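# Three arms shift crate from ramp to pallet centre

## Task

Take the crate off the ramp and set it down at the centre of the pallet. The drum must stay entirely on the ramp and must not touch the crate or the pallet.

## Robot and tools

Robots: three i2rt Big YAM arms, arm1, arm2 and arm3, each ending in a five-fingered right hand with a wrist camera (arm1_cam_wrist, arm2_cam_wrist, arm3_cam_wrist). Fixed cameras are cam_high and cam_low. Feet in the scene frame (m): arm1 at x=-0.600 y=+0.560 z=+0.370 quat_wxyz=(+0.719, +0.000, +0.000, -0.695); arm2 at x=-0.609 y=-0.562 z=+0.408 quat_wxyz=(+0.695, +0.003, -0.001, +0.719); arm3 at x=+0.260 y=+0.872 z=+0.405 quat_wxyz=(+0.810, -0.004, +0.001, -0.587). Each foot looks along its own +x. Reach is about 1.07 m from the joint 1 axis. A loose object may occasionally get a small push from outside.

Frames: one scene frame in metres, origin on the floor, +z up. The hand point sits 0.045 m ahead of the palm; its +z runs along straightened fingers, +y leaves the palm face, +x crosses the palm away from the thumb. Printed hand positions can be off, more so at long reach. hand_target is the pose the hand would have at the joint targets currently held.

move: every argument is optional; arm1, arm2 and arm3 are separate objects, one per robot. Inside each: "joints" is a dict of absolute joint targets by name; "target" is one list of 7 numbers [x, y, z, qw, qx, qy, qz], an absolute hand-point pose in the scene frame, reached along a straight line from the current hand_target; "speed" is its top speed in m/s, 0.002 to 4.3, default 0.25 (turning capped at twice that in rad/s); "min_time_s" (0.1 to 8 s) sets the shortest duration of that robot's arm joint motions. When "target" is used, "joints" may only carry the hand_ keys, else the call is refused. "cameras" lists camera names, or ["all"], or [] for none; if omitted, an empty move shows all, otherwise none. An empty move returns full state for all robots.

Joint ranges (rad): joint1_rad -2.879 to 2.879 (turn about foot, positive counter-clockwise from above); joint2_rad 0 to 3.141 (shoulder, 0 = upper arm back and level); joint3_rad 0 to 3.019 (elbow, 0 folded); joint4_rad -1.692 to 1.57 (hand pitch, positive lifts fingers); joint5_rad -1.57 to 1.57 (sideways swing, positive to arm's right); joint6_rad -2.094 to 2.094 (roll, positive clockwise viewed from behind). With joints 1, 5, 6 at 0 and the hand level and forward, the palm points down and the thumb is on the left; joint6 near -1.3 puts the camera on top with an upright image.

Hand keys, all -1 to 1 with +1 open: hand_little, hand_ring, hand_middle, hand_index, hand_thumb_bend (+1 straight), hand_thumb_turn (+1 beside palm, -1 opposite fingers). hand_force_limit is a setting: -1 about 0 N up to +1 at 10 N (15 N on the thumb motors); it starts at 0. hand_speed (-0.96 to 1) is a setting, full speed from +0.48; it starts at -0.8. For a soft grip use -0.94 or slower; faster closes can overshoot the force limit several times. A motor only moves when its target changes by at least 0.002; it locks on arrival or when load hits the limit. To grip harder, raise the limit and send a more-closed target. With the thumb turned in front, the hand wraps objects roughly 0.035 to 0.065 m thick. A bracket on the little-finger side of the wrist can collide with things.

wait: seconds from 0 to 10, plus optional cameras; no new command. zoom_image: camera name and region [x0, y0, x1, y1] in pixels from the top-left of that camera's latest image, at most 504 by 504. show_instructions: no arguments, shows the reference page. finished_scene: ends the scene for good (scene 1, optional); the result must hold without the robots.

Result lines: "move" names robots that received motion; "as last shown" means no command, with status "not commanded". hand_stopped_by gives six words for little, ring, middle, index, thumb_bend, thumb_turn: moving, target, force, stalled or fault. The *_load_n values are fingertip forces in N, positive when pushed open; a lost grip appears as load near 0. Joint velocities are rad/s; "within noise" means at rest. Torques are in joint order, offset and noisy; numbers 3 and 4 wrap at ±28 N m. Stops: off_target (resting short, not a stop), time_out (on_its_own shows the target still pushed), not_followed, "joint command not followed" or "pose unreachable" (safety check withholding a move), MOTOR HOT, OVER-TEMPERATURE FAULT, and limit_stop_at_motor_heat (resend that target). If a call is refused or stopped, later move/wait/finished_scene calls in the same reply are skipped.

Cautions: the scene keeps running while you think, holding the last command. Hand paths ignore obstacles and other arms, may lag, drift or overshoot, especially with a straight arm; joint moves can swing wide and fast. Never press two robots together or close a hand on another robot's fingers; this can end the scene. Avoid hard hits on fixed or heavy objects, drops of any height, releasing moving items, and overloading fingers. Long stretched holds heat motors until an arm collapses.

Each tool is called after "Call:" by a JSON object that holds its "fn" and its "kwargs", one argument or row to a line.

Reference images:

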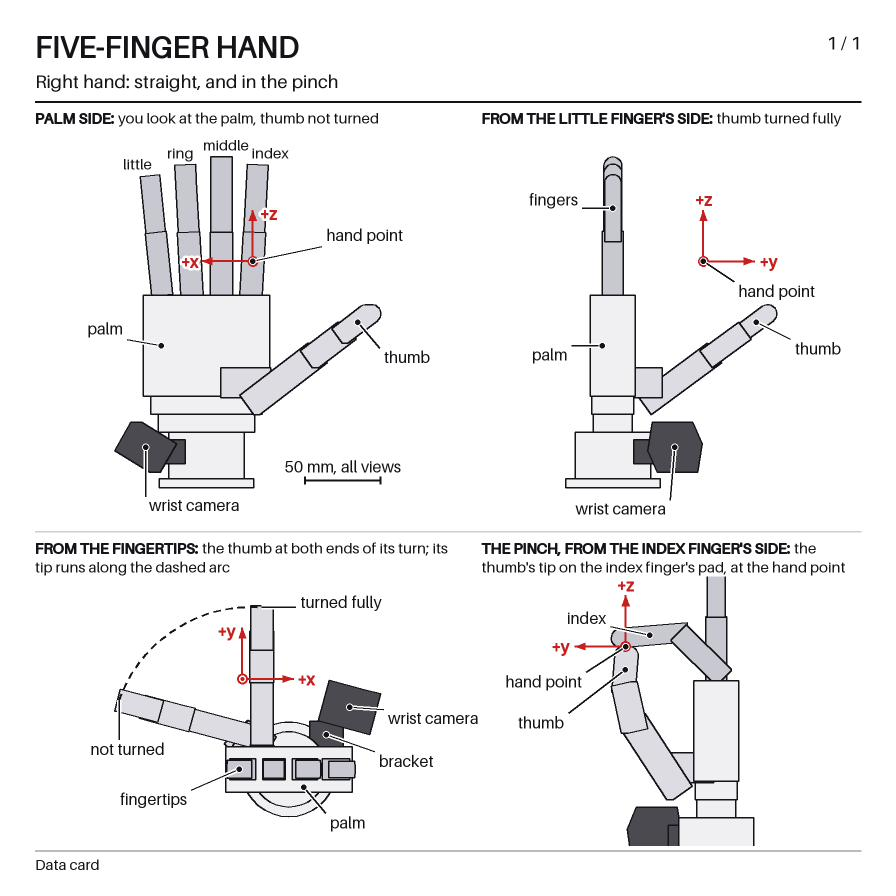

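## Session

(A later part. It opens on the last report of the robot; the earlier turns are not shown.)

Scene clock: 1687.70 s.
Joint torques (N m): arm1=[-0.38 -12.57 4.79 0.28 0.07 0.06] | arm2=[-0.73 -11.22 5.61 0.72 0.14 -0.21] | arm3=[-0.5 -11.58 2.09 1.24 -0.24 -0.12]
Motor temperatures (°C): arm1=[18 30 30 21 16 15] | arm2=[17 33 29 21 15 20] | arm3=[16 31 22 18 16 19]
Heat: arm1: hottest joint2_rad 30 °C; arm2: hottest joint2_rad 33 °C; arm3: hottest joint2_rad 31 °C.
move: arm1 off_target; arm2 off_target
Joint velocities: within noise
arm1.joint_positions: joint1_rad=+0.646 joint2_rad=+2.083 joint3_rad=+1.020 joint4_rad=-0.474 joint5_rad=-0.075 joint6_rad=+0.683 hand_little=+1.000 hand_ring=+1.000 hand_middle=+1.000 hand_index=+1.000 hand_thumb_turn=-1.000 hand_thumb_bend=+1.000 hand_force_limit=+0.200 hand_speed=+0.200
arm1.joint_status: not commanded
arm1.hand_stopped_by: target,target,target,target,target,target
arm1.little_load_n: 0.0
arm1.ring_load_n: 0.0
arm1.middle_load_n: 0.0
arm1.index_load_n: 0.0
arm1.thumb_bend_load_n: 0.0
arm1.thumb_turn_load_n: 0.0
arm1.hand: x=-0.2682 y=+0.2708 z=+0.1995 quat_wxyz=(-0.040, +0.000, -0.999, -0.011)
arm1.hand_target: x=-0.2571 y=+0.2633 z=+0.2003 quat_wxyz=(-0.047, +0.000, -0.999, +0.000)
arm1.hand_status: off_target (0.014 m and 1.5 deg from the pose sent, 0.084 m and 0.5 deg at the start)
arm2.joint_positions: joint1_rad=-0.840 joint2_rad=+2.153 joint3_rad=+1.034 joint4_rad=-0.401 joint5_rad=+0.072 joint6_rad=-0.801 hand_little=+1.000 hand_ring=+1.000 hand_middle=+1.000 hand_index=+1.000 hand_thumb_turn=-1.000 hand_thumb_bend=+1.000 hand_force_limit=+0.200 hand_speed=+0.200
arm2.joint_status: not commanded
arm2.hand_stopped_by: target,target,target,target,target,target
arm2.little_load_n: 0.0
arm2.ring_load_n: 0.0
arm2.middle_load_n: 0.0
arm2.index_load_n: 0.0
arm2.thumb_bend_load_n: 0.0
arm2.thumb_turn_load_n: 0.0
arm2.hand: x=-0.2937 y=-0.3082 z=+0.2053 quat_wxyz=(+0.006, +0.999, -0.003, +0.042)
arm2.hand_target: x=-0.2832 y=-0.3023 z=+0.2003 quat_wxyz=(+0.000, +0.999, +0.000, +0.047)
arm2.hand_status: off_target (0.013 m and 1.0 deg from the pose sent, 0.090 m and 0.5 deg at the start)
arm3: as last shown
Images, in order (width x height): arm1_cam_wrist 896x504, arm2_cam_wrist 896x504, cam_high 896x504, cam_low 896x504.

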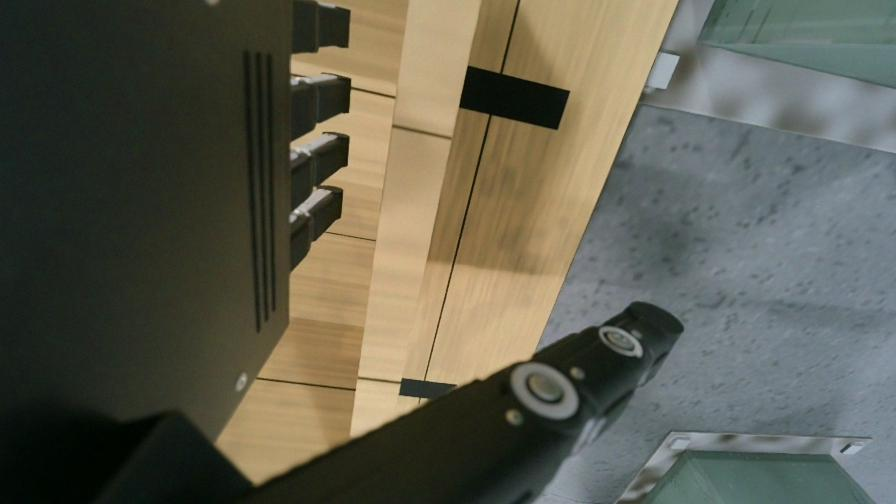

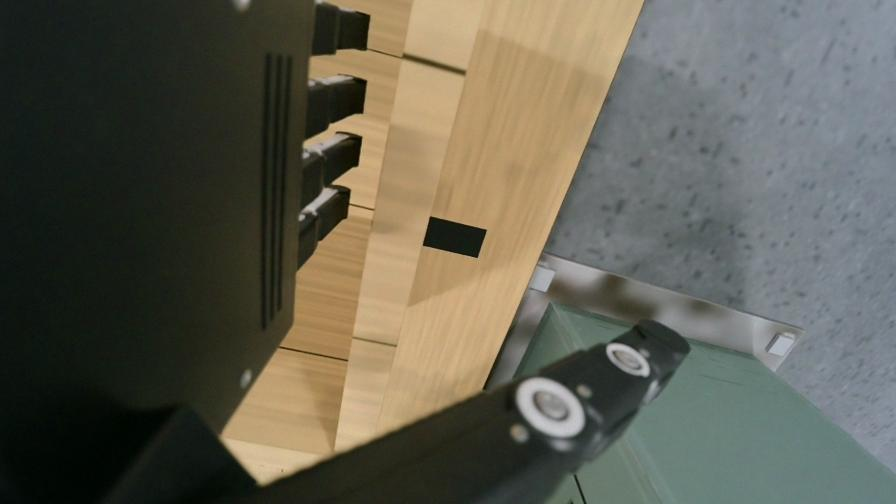

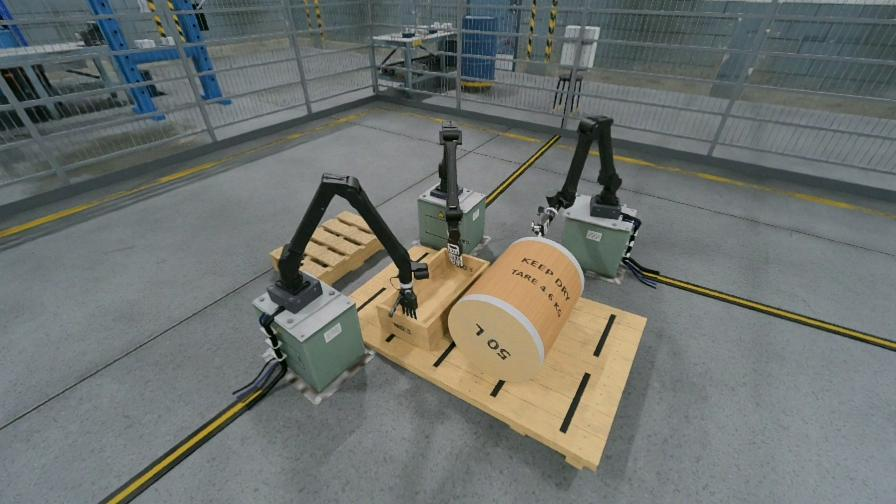

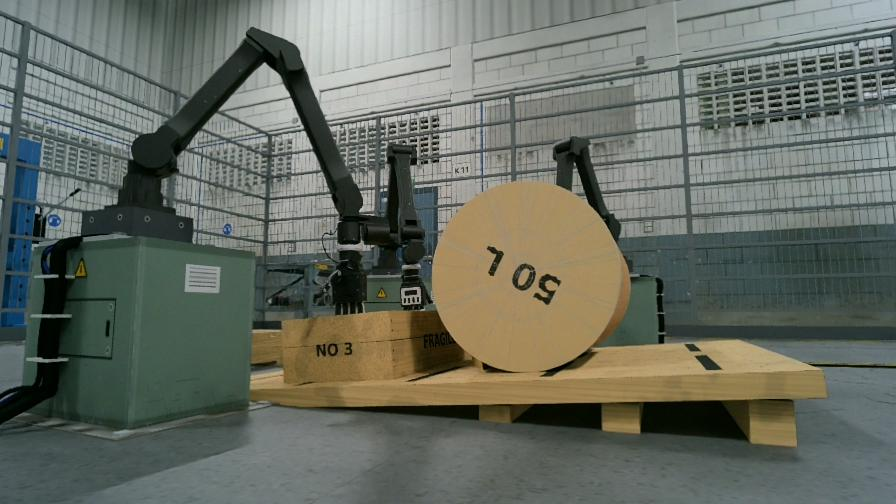

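Call:
{"fn": "move", "kwargs": {
  "arm1": {"target": [-0.214, 0.262, 0.167, 0.0471, 0, 0.9989, 0], "speed": 0.08},
  "arm2": {"target": [-0.297, -0.299, 0.163, 0, 0.9989, 0, 0.0471], "speed": 0.08},
  "cameras": ["arm1_cam_wrist", "arm2_cam_wrist", "cam_high", "cam_low"]
}}

Call:
{"fn": "zoom_image", "kwargs": {
  "camera": "cam_low",
  "region": [270, 260, 470, 400]
}}

Call:
{"fn": "zoom_image", "kwargs": {
  "camera": "cam_high",
  "region": [420, 220, 500, 290]
}}

Call:
{"fn": "zoom_image", "kwargs": {
  "camera": "cam_high",
  "region": [370, 270, 450, 350]
}}

Scene clock: 1757.87 s.
Joint torques (N m): arm1=[-0.38 -13.45 5.53 0.32 0.08 0.03] | arm2=[0.32 -11.16 4.89 0.79 0.19 0.08] | arm3=[-0.44 -11.63 2.07 1.22 -0.24 -0.12]
Motor temperatures (°C): arm1=[18 29 29 21 16 15] | arm2=[17 31 29 21 15 20] | arm3=[16 31 22 18 16 19]
Heat: arm1: hottest joint2_rad 29 °C; arm2: hottest joint2_rad 31 °C; arm3: hottest joint2_rad 31 °C.
move: arm1 off_target; arm2 off_target
Joint velocities: within noise
arm1.joint_positions: joint1_rad=+0.712 joint2_rad=+2.194 joint3_rad=+1.115 joint4_rad=-0.456 joint5_rad=-0.071 joint6_rad=+0.749 hand_little=+1.000 hand_ring=+1.000 hand_middle=+1.000 hand_index=+1.000 hand_thumb_turn=-1.000 hand_thumb_bend=+1.000 hand_force_limit=+0.200 hand_speed=+0.200
arm1.joint_status: not commanded
arm1.hand_stopped_by: target,target,target,target,target,target
arm1.little_load_n: 0.0
arm1.ring_load_n: 0.0
arm1.middle_load_n: 0.0
arm1.index_load_n: 0.0
arm1.thumb_bend_load_n: 0.0
arm1.thumb_turn_load_n: 0.0
arm1.hand: x=-0.2284 y=+0.2713 z=+0.1675 quat_wxyz=(-0.038, +0.000, -0.999, -0.012)
arm1.hand_target: x=-0.2142 y=+0.2621 z=+0.1676 quat_wxyz=(-0.047, +0.000, -0.999, +0.000)
arm1.hand_status: off_target (0.017 m and 1.7 deg from the pose sent, 0.064 m and 1.5 deg at the start)
arm2.joint_positions: joint1_rad=-0.827 joint2_rad=+2.233 joint3_rad=+1.034 joint4_rad=-0.318 joint5_rad=+0.072 joint6_rad=-0.801 hand_little=+1.000 hand_ring=+1.000 hand_middle=+1.000 hand_index=+1.000 hand_thumb_turn=-1.000 hand_thumb_bend=+1.000 hand_force_limit=+0.200 hand_speed=+0.200
arm2.joint_status: not commanded
arm2.hand_stopped_by: target,target,target,target,target,target
arm2.little_load_n: 0.0
arm2.ring_load_n: 0.0
arm2.middle_load_n: 0.0
arm2.index_load_n: 0.0
arm2.thumb_bend_load_n: 0.0
arm2.thumb_turn_load_n: 0.0
arm2.hand: x=-0.3015 y=-0.3080 z=+0.1705 quat_wxyz=(+0.005, +0.999, +0.003, +0.043)
arm2.hand_target: x=-0.2972 y=-0.2992 z=+0.1633 quat_wxyz=(+0.000, +0.999, +0.000, +0.047)
arm2.hand_status: off_target (0.013 m and 0.8 deg from the pose sent, 0.043 m and 1.0 deg at the start)
arm3: as last shown
arm3.thumb_turn_load_n: 1.5
Images, in order (width x height): arm1_cam_wrist 896x504, arm2_cam_wrist 896x504, cam_high 896x504, cam_low 896x504.

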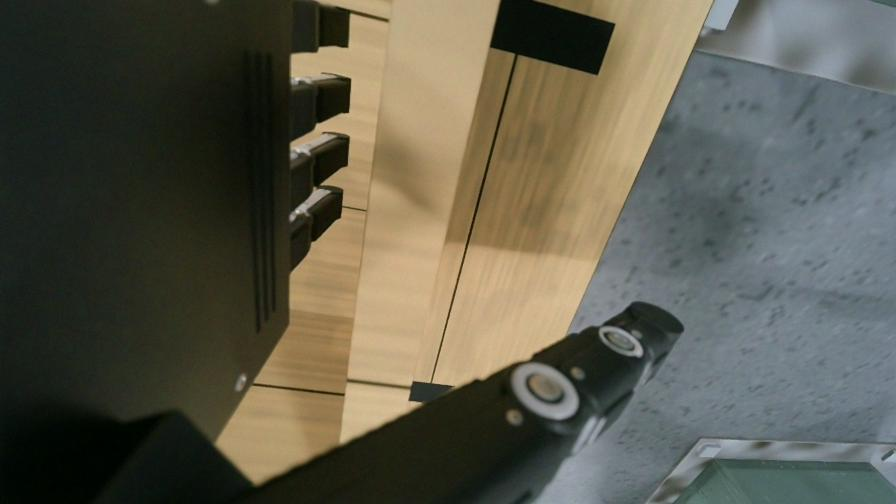

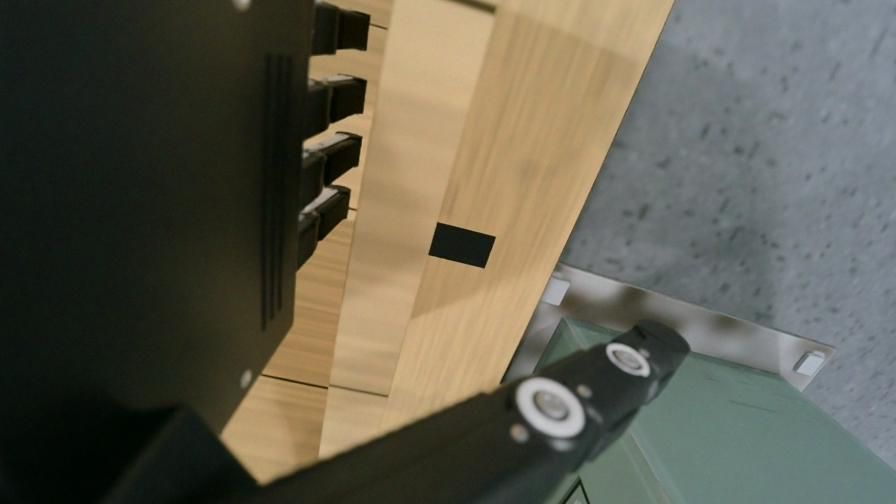

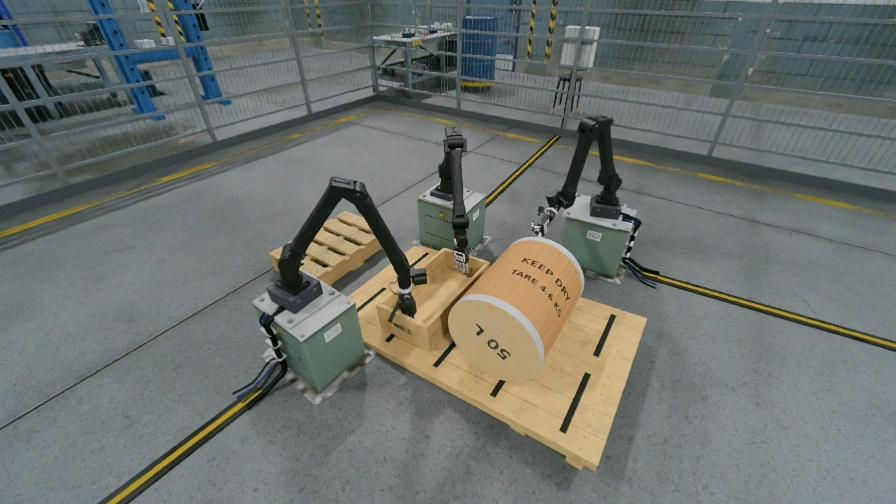

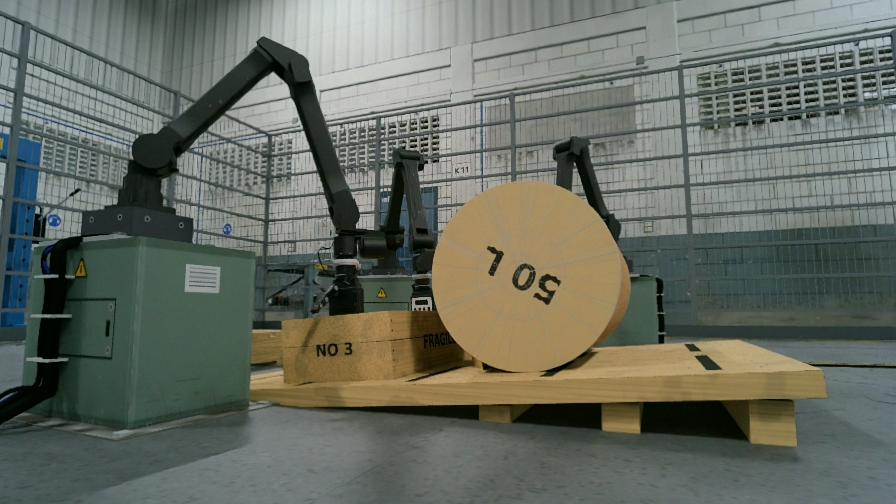

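Scaled by 2.520 from the camera's image (finer frame: 1280x720).

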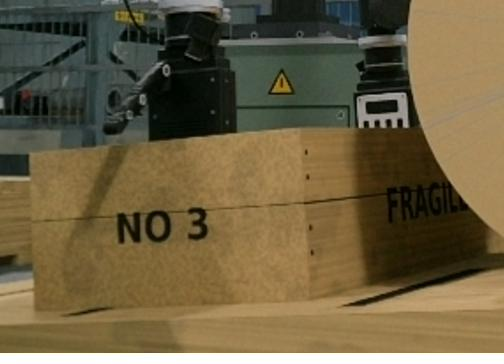

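Scaled by 6.300 from the camera's image (finer frame: 1280x720).

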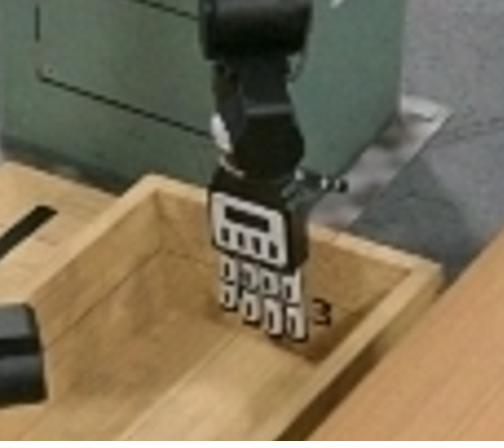

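Scaled by 6.300 from the camera's image (finer frame: 1280x720).

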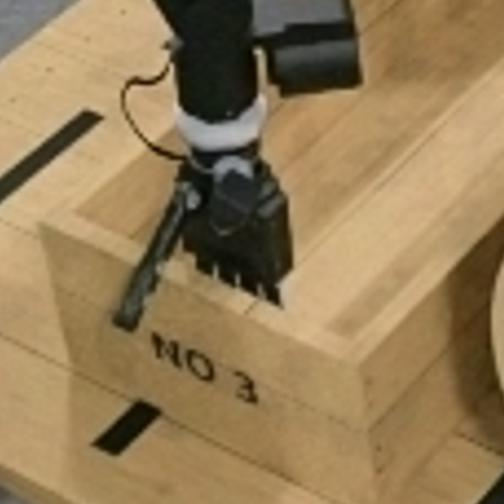

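Call:
{"fn": "move", "kwargs": {
  "arm1": {"target": [-0.214, 0.268, 0.161, 0.0471, 0, 0.9989, 0], "speed": 0.05},
  "arm2": {"target": [-0.298, -0.302, 0.158, 0, 0.9989, 0, 0.0471], "speed": 0.05},
  "cameras": ["arm1_cam_wrist", "arm2_cam_wrist", "cam_low"]
}}

Call:
{"fn": "zoom_image", "kwargs": {
  "camera": "cam_low",
  "region": [270, 260, 470, 400]
}}

Scene clock: 1774.40 s.
Joint torques (N m): arm1=[-0.09 -13.68 4.64 0.34 0.08 0.04] | arm2=[0.09 -10.99 4.46 0.7 0.18 0.04] | arm3=[-0.44 -11.58 2.07 1.22 -0.24 -0.12]
Motor temperatures (°C): arm1=[18 29 29 21 16 15] | arm2=[17 32 29 21 15 20] | arm3=[16 31 22 18 16 19]
Heat: arm1: hottest joint2_rad 29 °C; arm2: hottest joint2_rad 32 °C; arm3: hottest joint2_rad 31 °C.
move: arm1 off_target; arm2 off_target
Joint velocities: within noise
arm1.joint_positions: joint1_rad=+0.718 joint2_rad=+2.204 joint3_rad=+1.115 joint4_rad=-0.437 joint5_rad=-0.071 joint6_rad=+0.757 hand_little=+1.000 hand_ring=+1.000 hand_middle=+1.000 hand_index=+1.000 hand_thumb_turn=-1.000 hand_thumb_bend=+1.000 hand_force_limit=+0.200 hand_speed=+0.200
arm1.joint_status: not commanded
arm1.hand_stopped_by: target,target,target,target,target,target
arm1.little_load_n: 0.0
arm1.ring_load_n: 0.0
arm1.middle_load_n: 0.0
arm1.index_load_n: 0.0
arm1.thumb_bend_load_n: 0.0
arm1.thumb_turn_load_n: -0.5
arm1.hand: x=-0.2249 y=+0.2722 z=+0.1630 quat_wxyz=(-0.041, -0.001, -0.999, -0.008)
arm1.hand_target: x=-0.2141 y=+0.2682 z=+0.1612 quat_wxyz=(-0.047, +0.000, -0.999, +0.000)
arm1.hand_status: off_target (0.012 m and 1.2 deg from the pose sent, 0.016 m and 1.7 deg at the start)
arm2.joint_positions: joint1_rad=-0.827 joint2_rad=+2.242 joint3_rad=+1.034 joint4_rad=-0.303 joint5_rad=+0.072 joint6_rad=-0.801 hand_little=+1.000 hand_ring=+1.000 hand_middle=+1.000 hand_index=+1.000 hand_thumb_turn=-1.000 hand_thumb_bend=+1.000 hand_force_limit=+0.200 hand_speed=+0.200
arm2.joint_status: not commanded
arm2.hand_stopped_by: target,target,target,target,target,target
arm2.little_load_n: 0.0
arm2.ring_load_n: 0.0
arm2.middle_load_n: 0.0
arm2.index_load_n: 0.0
arm2.thumb_bend_load_n: 0.0
arm2.thumb_turn_load_n: 0.0
arm2.hand: x=-0.3008 y=-0.3073 z=+0.1666 quat_wxyz=(+0.002, +0.999, +0.003, +0.045)
arm2.hand_target: x=-0.2982 y=-0.3022 z=+0.1583 quat_wxyz=(+0.000, +0.999, +0.000, +0.047)
arm2.hand_status: off_target (0.011 m and 0.5 deg from the pose sent, 0.014 m and 0.8 deg at the start)
arm3: as last shown
arm3.little_load_n: 0.5
arm3.index_load_n: -0.5
arm3.thumb_turn_load_n: 1.0
Images, in order (width x height): arm1_cam_wrist 896x504, arm2_cam_wrist 896x504, cam_low 896x504.

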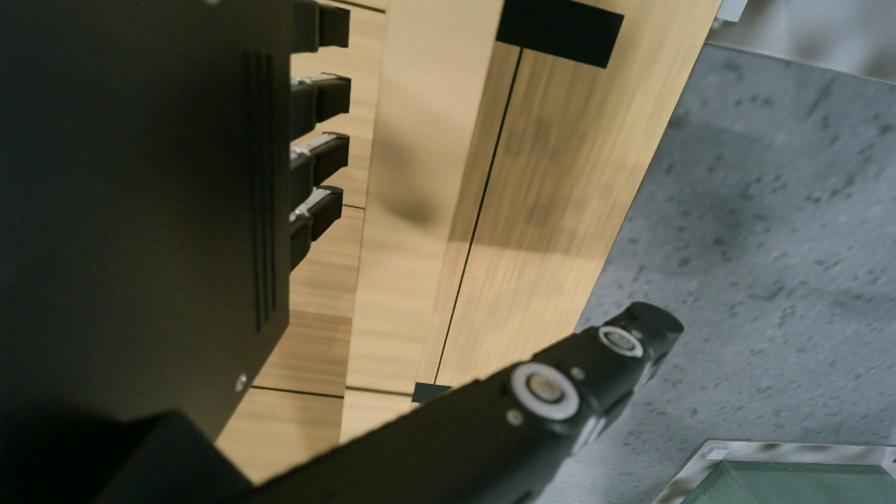

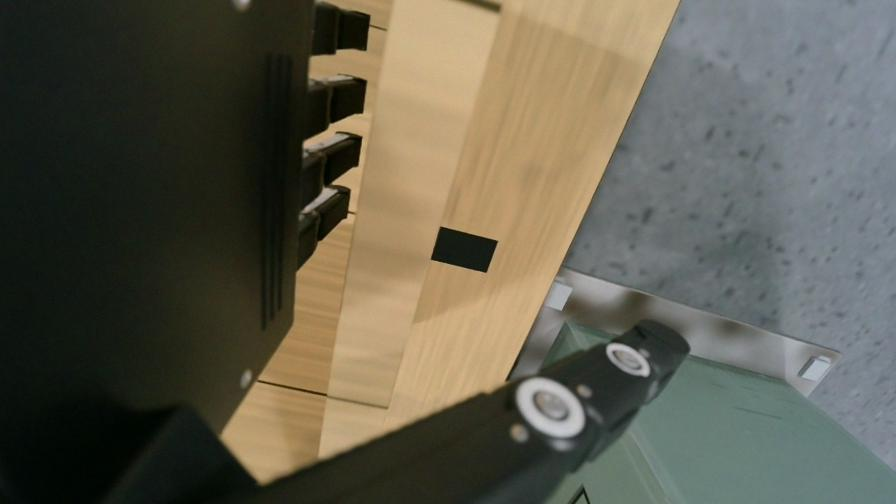

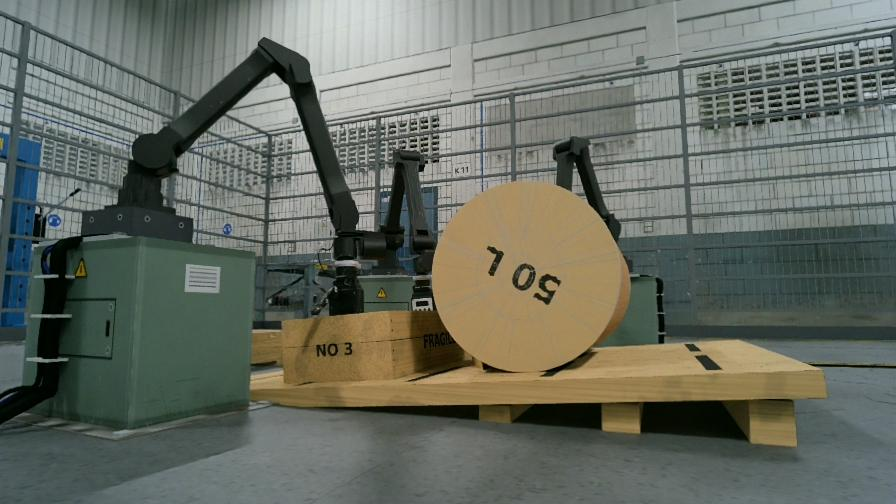

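Scaled by 2.520 from the camera's image (finer frame: 1280x720).

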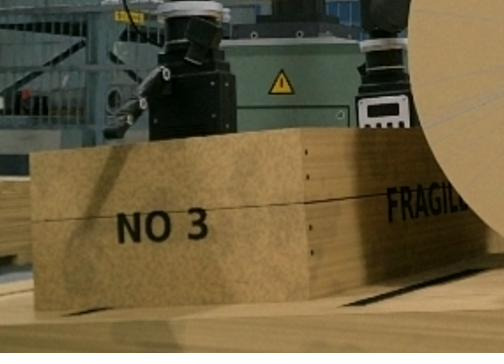

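Call:
{"fn": "move", "kwargs": {
  "arm1": {"target": [-0.215, 0.277, 0.160, 0.0471, 0, 0.9989, 0], "speed": 0.04},
  "arm2": {"target": [-0.299, -0.309, 0.157, 0, 0.9989, 0, 0.0471], "speed": 0.04},
  "cameras": ["arm1_cam_wrist", "arm2_cam_wrist"]
}}

Scene clock: 1783.27 s.
Joint torques (N m): arm1=[-0.38 -13.63 2.96 0.46 0.09 0.06] | arm2=[-0.67 -11.16 3.21 0.8 0.15 -0.07] | arm3=[-0.5 -11.63 2.07 1.22 -0.24 -0.12]
Motor temperatures (°C): arm1=[18 29 29 21 16 15] | arm2=[17 32 28 21 15 20] | arm3=[16 31 22 18 16 19]
Heat: arm1: hottest joint2_rad 29 °C; arm2: hottest joint2_rad 32 °C; arm3: hottest joint2_rad 31 °C.
move: arm1 done; arm2 done
Joint velocities: within noise
arm1.joint_positions: joint1_rad=+0.730 joint2_rad=+2.204 joint3_rad=+1.115 joint4_rad=-0.420 joint5_rad=-0.069 joint6_rad=+0.768 hand_little=+1.000 hand_ring=+1.000 hand_middle=+1.000 hand_index=+1.000 hand_thumb_turn=-1.000 hand_thumb_bend=+1.000 hand_force_limit=+0.200 hand_speed=+0.200
arm1.joint_status: not commanded
arm1.hand_stopped_by: target,target,target,target,target,target
arm1.little_load_n: 0.5
arm1.ring_load_n: 0.0
arm1.middle_load_n: 0.0
arm1.index_load_n: 0.0
arm1.thumb_bend_load_n: 0.0
arm1.thumb_turn_load_n: 0.0
arm1.hand: x=-0.2179 y=+0.2729 z=+0.1629 quat_wxyz=(-0.046, -0.001, -0.999, -0.002)
arm1.hand_target: x=-0.2150 y=+0.2770 z=+0.1600 quat_wxyz=(-0.047, +0.000, -0.999, +0.000)
arm1.hand_status: done (0.006 m and 0.3 deg from the pose sent, 0.011 m and 1.2 deg at the start)
arm2.joint_positions: joint1_rad=-0.827 joint2_rad=+2.242 joint3_rad=+1.034 joint4_rad=-0.289 joint5_rad=+0.072 joint6_rad=-0.801 hand_little=+1.000 hand_ring=+1.000 hand_middle=+1.000 hand_index=+1.000 hand_thumb_turn=-1.000 hand_thumb_bend=+1.000 hand_force_limit=+0.200 hand_speed=+0.200
arm2.joint_status: not commanded
arm2.hand_stopped_by: target,target,target,target,target,target
arm2.little_load_n: 0.0
arm2.ring_load_n: 0.0
arm2.middle_load_n: 0.0
arm2.index_load_n: 0.0
arm2.thumb_bend_load_n: 0.0
arm2.thumb_turn_load_n: 0.0
arm2.hand: x=-0.2981 y=-0.3046 z=+0.1660 quat_wxyz=(-0.003, +0.999, +0.003, +0.050)
arm2.hand_target: x=-0.2992 y=-0.3091 z=+0.1573 quat_wxyz=(+0.000, +0.999, +0.000, +0.047)
arm2.hand_status: done (0.010 m and 0.6 deg from the pose sent, 0.010 m and 0.5 deg at the start)
arm3: as last shown
arm3.little_load_n: 0.0
arm3.index_load_n: 0.0
Images, in order (width x height): arm1_cam_wrist 896x504, arm2_cam_wrist 896x504.

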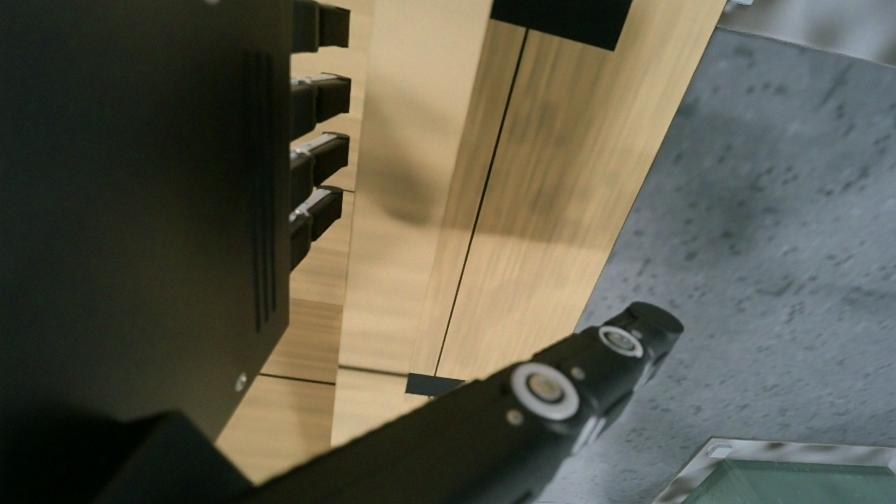

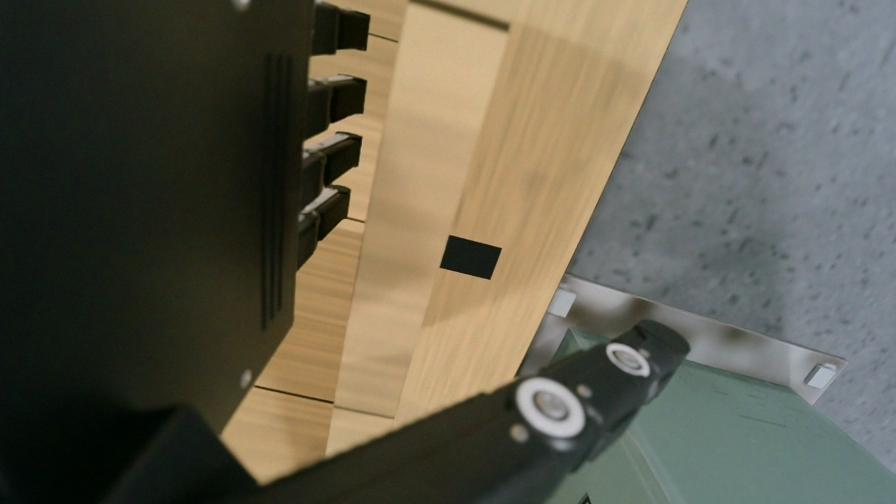

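Call:
{"fn": "move", "kwargs": {
  "arm2": {"target": [-0.300, -0.315, 0.157, 0, 0.9989, 0, 0.0471], "speed": 0.03},
  "cameras": ["arm1_cam_wrist", "arm2_cam_wrist"]
}}

Scene clock: 1812.87 s.
Joint torques (N m): arm1=[-0.38 -13.68 2.91 0.44 0.08 0.06] | arm2=[-0.73 -11.46 2.45 0.83 0.14 -0.16] | arm3=[-0.44 -11.58 2.07 1.22 -0.24 -0.12]
Motor temperatures (°C): arm1=[18 29 28 21 16 15] | arm2=[17 32 28 21 15 20] | arm3=[16 31 21 18 16 19]
Heat: arm1: hottest joint2_rad 29 °C; arm2: hottest joint2_rad 32 °C; arm3: hottest joint2_rad 31 °C.
move: arm2 off_target
Joint velocities: within noise
arm1, arm3: as last shown
arm1.joint_positions: joint1_rad=+0.730 joint2_rad=+2.204 joint3_rad=+1.115 joint4_rad=-0.420 joint5_rad=-0.069 joint6_rad=+0.769 hand_little=+1.000 hand_ring=+1.000 hand_middle=+1.000 hand_index=+1.000 hand_thumb_turn=-1.000 hand_thumb_bend=+1.000 hand_force_limit=+0.200 hand_speed=+0.200
arm1.little_load_n: 0.0
arm2.joint_positions: joint1_rad=-0.834 joint2_rad=+2.242 joint3_rad=+1.027 joint4_rad=-0.278 joint5_rad=+0.072 joint6_rad=-0.801 hand_little=+1.000 hand_ring=+1.000 hand_middle=+1.000 hand_index=+1.000 hand_thumb_turn=-1.000 hand_thumb_bend=+1.000 hand_force_limit=+0.200 hand_speed=+0.200
arm2.joint_status: not commanded
arm2.hand_stopped_by: target,target,target,target,target,target
arm2.little_load_n: 0.0
arm2.ring_load_n: 0.0
arm2.middle_load_n: 0.0
arm2.index_load_n: 0.0
arm2.thumb_bend_load_n: 0.0
arm2.thumb_turn_load_n: 0.0
arm2.hand: x=-0.2969 y=-0.3075 z=+0.1650 quat_wxyz=(-0.004, +0.999, -0.001, +0.052)
arm2.hand_target: x=-0.3001 y=-0.3151 z=+0.1573 quat_wxyz=(+0.000, +0.999, +0.000, +0.047)
arm2.hand_status: off_target (0.011 m and 0.7 deg from the pose sent, 0.014 m and 0.6 deg at the start)
Images, in order (width x height): arm1_cam_wrist 896x504, arm2_cam_wrist 896x504.

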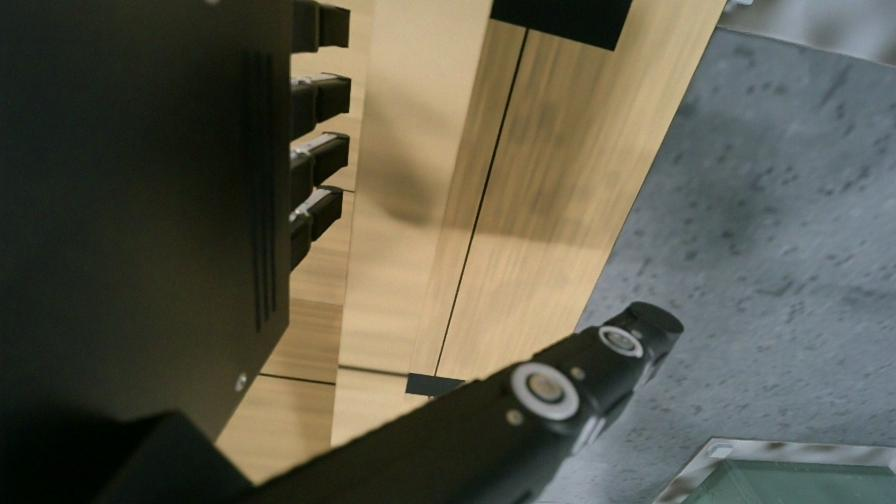

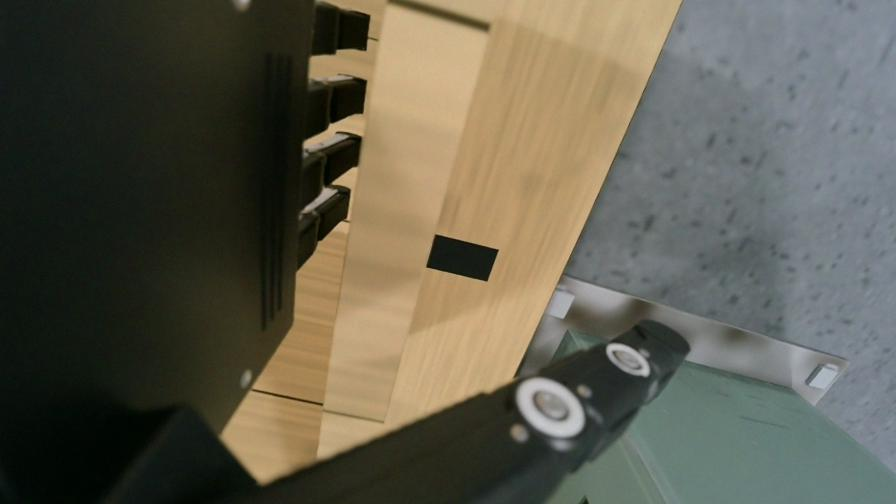

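Call:
{"fn": "move", "kwargs": {
  "arm1": {"joints": {"hand_thumb_bend": -1, "hand_force_limit": 1, "hand_speed": -0.85}},
  "arm2": {"joints": {"hand_thumb_bend": -1, "hand_force_limit": 1, "hand_speed": -0.85}},
  "cameras": ["arm1_cam_wrist", "arm2_cam_wrist", "cam_low"]
}}

Call:
{"fn": "zoom_image", "kwargs": {
  "camera": "cam_low",
  "region": [270, 260, 470, 400]
}}

Scene clock: 1826.50 s.
Joint torques (N m): arm1=[-1.26 -13.51 4.08 0.42 0.5 0] | arm2=[0.32 -11.46 3.29 0.75 -0.23 -0.12] | arm3=[-0.44 -11.69 2.07 1.24 -0.24 -0.12]
Motor temperatures (°C): arm1=[18 29 28 21 16 15] | arm2=[17 32 27 21 15 20] | arm3=[16 31 21 18 16 19]
Heat: arm1: hottest joint2_rad 29 °C; arm2: hottest joint2_rad 32 °C; arm3: hottest joint2_rad 31 °C.
move: arm1 off_target; arm2 off_target
Joint velocities: within noise
arm1.joint_positions: joint1_rad=+0.745 joint2_rad=+2.204 joint3_rad=+1.099 joint4_rad=-0.420 joint5_rad=-0.082 joint6_rad=+0.775 hand_little=+1.000 hand_ring=+1.000 hand_middle=+1.000 hand_index=+1.000 hand_thumb_turn=-1.000 hand_thumb_bend=-0.442 hand_force_limit=+1.000 hand_speed=-0.850
arm1.joint_status: hand_thumb_bend off_target (ended at -0.442, target -1.000); the others done
arm1.hand_stopped_by: target,target,target,target,force,target
arm1.little_load_n: 0.0
arm1.ring_load_n: 0.0
arm1.middle_load_n: 0.0
arm1.index_load_n: 0.0
arm1.thumb_bend_load_n: 14.0
arm1.thumb_turn_load_n: 1.0
arm1.hand: x=-0.2183 y=+0.2873 z=+0.1612 quat_wxyz=(-0.045, +0.004, -0.999, -0.013)
arm1.hand_target: x=-0.2151 y=+0.2771 z=+0.1600 quat_wxyz=(-0.047, +0.000, -0.999, +0.000)
arm1.hand_status: not commanded
arm2.joint_positions: joint1_rad=-0.849 joint2_rad=+2.242 joint3_rad=+1.016 joint4_rad=-0.278 joint5_rad=+0.082 joint6_rad=-0.804 hand_little=+1.000 hand_ring=+1.000 hand_middle=+1.000 hand_index=+1.000 hand_thumb_turn=-1.000 hand_thumb_bend=-0.465 hand_force_limit=+1.000 hand_speed=-0.850
arm2.joint_status: hand_thumb_bend off_target (ended at -0.465, target -1.000); the others done
arm2.hand_stopped_by: target,target,target,target,force,target
arm2.little_load_n: 0.0
arm2.ring_load_n: 0.0
arm2.middle_load_n: 0.0
arm2.index_load_n: 0.0
arm2.thumb_bend_load_n: 14.5
arm2.thumb_turn_load_n: 1.0
arm2.hand: x=-0.2971 y=-0.3190 z=+0.1642 quat_wxyz=(+0.004, +0.999, -0.007, +0.051)
arm2.hand_target: x=-0.3002 y=-0.3150 z=+0.1572 quat_wxyz=(+0.000, +0.999, +0.000, +0.047)
arm2.hand_status: not commanded
arm3: as last shown
arm3.ring_load_n: -0.5
Images, in order (width x height): arm1_cam_wrist 896x504, arm2_cam_wrist 896x504, cam_low 896x504.

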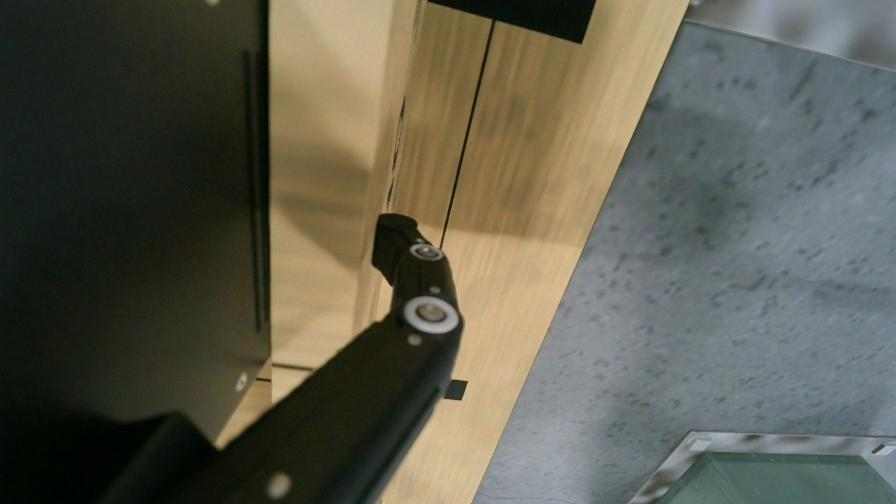

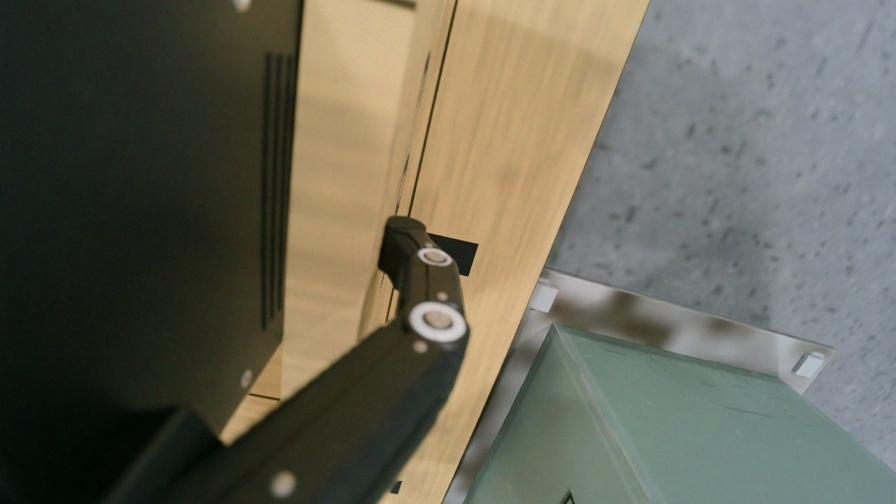

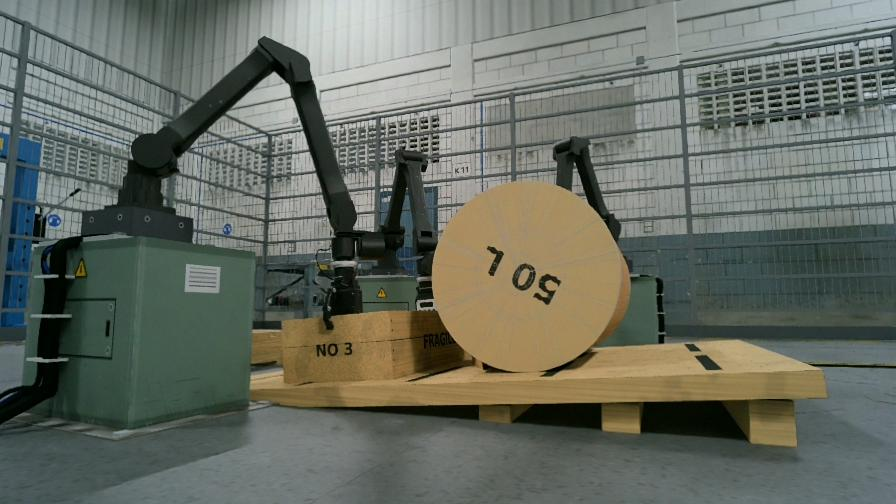

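Scaled by 2.520 from the camera's image (finer frame: 1280x720).

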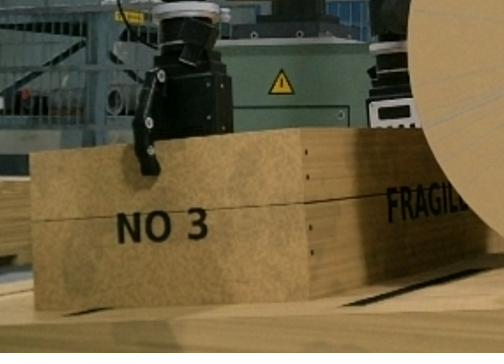

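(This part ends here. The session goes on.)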